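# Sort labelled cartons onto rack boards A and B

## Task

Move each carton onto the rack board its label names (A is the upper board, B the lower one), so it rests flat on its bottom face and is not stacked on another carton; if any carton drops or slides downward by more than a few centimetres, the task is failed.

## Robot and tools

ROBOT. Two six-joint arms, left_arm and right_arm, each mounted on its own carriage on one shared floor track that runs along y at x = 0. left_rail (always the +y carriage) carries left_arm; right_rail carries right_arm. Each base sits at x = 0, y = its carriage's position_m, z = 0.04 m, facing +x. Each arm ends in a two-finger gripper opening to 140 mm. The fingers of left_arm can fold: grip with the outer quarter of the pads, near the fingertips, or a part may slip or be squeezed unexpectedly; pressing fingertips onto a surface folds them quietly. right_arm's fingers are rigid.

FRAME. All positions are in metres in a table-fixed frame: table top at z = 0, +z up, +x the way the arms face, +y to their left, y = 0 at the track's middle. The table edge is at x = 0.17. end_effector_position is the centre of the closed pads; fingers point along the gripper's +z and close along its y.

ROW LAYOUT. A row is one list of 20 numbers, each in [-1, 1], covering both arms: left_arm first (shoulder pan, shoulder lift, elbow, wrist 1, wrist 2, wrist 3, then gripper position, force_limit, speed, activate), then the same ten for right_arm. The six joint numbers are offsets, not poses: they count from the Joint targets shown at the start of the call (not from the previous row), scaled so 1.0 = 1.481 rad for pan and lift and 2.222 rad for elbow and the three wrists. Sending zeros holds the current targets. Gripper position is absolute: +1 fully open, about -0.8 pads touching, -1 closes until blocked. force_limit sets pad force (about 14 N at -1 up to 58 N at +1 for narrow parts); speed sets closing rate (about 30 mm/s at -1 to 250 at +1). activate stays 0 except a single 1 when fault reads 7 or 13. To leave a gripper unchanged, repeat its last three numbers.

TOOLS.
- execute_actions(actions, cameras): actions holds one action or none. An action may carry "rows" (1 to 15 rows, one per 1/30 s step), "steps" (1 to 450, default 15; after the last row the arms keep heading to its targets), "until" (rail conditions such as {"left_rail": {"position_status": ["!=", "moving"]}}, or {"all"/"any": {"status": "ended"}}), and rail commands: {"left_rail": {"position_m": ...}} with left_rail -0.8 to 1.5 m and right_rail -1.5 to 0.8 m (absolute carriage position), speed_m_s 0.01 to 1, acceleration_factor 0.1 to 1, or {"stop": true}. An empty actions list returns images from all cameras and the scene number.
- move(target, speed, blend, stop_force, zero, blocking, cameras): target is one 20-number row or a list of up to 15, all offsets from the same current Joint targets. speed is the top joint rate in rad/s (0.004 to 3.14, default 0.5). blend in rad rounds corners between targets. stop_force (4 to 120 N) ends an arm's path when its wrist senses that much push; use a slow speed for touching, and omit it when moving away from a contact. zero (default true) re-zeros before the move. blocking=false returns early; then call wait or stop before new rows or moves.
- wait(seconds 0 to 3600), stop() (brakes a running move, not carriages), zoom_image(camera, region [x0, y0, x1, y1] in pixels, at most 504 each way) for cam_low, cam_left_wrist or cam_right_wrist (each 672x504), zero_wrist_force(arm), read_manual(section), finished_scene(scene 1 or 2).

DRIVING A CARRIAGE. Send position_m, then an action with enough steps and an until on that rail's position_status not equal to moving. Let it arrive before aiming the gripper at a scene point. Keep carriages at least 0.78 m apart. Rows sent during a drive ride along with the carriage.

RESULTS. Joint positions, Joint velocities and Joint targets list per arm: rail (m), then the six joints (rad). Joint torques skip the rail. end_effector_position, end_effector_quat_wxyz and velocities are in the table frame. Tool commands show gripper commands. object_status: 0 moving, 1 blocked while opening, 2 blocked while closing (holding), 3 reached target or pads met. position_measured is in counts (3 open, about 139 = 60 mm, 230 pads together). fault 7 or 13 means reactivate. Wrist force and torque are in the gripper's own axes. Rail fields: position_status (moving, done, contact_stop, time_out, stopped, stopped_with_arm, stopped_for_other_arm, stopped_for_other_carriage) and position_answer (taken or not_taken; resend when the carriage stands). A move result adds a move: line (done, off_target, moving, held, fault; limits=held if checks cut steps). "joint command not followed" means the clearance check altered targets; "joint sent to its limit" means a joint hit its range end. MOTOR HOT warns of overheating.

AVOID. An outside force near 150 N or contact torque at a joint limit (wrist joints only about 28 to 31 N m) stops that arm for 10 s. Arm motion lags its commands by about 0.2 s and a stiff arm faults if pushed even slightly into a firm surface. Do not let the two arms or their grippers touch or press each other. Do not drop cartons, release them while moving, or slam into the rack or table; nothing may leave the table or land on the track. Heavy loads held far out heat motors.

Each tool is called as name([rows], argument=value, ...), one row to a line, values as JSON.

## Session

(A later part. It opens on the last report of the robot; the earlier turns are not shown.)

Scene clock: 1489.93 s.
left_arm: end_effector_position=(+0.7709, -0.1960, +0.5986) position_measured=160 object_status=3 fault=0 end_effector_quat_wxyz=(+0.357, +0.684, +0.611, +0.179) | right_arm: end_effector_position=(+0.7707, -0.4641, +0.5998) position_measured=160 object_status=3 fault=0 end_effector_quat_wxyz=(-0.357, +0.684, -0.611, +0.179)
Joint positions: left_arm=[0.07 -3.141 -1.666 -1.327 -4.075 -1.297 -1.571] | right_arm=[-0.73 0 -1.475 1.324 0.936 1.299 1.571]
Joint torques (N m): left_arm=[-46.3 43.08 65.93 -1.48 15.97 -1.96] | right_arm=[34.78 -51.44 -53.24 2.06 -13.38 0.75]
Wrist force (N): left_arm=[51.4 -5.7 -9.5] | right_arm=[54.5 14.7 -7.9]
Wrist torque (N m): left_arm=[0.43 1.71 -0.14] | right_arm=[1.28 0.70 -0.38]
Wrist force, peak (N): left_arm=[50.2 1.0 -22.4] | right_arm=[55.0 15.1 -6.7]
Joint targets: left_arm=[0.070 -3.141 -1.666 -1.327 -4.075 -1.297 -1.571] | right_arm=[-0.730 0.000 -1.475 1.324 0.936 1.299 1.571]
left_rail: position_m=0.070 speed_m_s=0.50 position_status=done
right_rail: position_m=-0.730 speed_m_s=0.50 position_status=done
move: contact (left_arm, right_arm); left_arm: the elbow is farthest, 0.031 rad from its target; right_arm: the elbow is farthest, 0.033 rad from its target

move([
  [0, 0, 0, 0, -0.07, 0, -0.25, 0.5, 0.5, 0, 0, 0, 0, 0, 0.07, 0, -0.25, 0.5, 0.5, 0],
  [0, 0.16183, -0.02022, -0.08782, -0.07, 0, -0.25, 0.5, 0.5, 0, 0, -0.16183, 0.02022, 0.08782, 0.07, 0, -0.25, 0.5, 0.5, 0],
], speed=[0.1, 0.3], cameras=["cam_low", "cam_left_wrist", "cam_right_wrist"])

Scene clock: 1499.70 s.
left_arm: end_effector_position=(+0.6048, -0.1442, +0.6954) position_measured=160 object_status=3 fault=0 end_effector_quat_wxyz=(+0.309, +0.668, +0.637, +0.231) | right_arm: end_effector_position=(+0.6042, -0.5161, +0.6966) position_measured=160 object_status=3 fault=0 end_effector_quat_wxyz=(-0.308, +0.668, -0.637, +0.232)
Joint positions: left_arm=[0.07 -3.141 -1.427 -1.372 -4.27 -1.452 -1.571] | right_arm=[-0.73 0 -1.715 1.369 1.131 1.454 1.571]
Joint torques (N m): left_arm=[9.67 52.46 34.11 -3.95 -1.92 -1.83] | right_arm=[-1.71 -41.36 -29.79 4.54 3.06 0.54]
Wrist force (N): left_arm=[0.2 -0.3 -0.1] | right_arm=[3.3 3.1 -7.4]
Wrist torque (N m): left_arm=[0.03 0.01 -0.23] | right_arm=[0.31 -0.77 -0.36]
Wrist force, peak (N): left_arm=[51.8 -6.6 -8.5] | right_arm=[55.1 15.1 -7.0]
Joint targets: left_arm=[0.070 -3.141 -1.427 -1.372 -4.271 -1.452 -1.571] | right_arm=[-0.730 0.000 -1.715 1.369 1.132 1.454 1.571]
left_rail: position_m=0.070 speed_m_s=0.50 position_status=done
right_rail: position_m=-0.730 speed_m_s=0.50 position_status=done
move: done
cam_left_wrist: T_world_to_cam=[[0.69435, 0.00109, 0.71964, -0.91116], [-0.32094, -0.89458, 0.31102, -0.15502], [0.64411, -0.44692, -0.6208, 0.16051]] pos_world=[0.47952, -0.06596, 0.80356]
cam_right_wrist: T_world_to_cam=[[-0.71814, 0.02106, -0.69558, 0.93628], [-0.27765, 0.90787, 0.31414, 0.41924], [0.63811, 0.41872, -0.64613, 0.4567]] pos_world=[0.49736, -0.59156, 0.81465]

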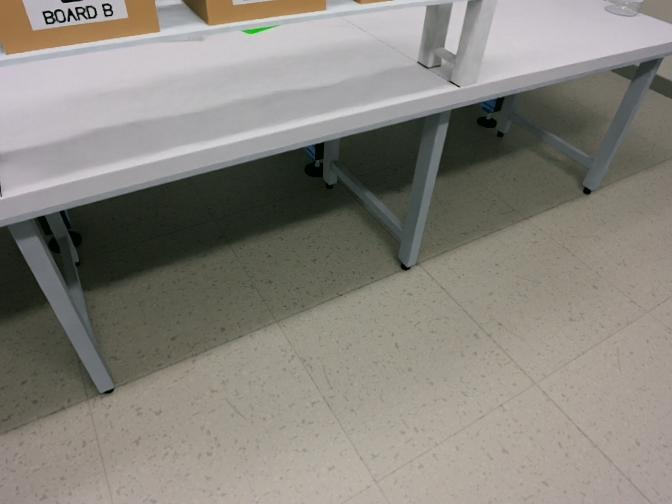

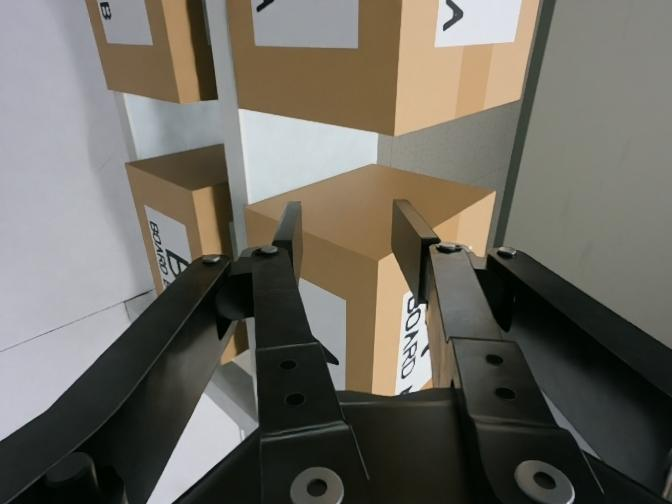

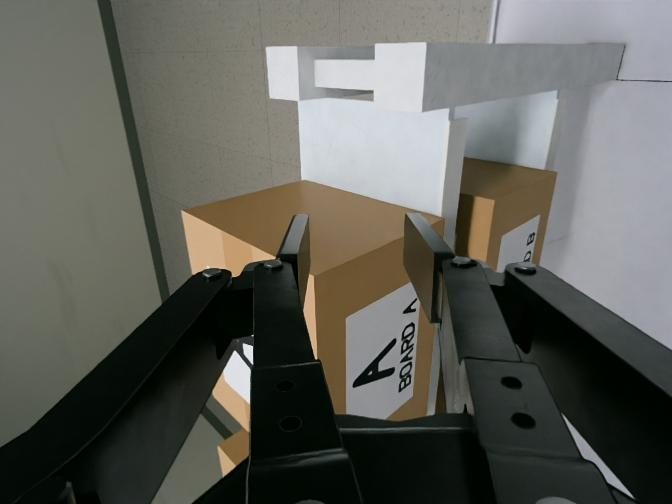

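finished_scene(scene=1)

The scene is finished: the task was done.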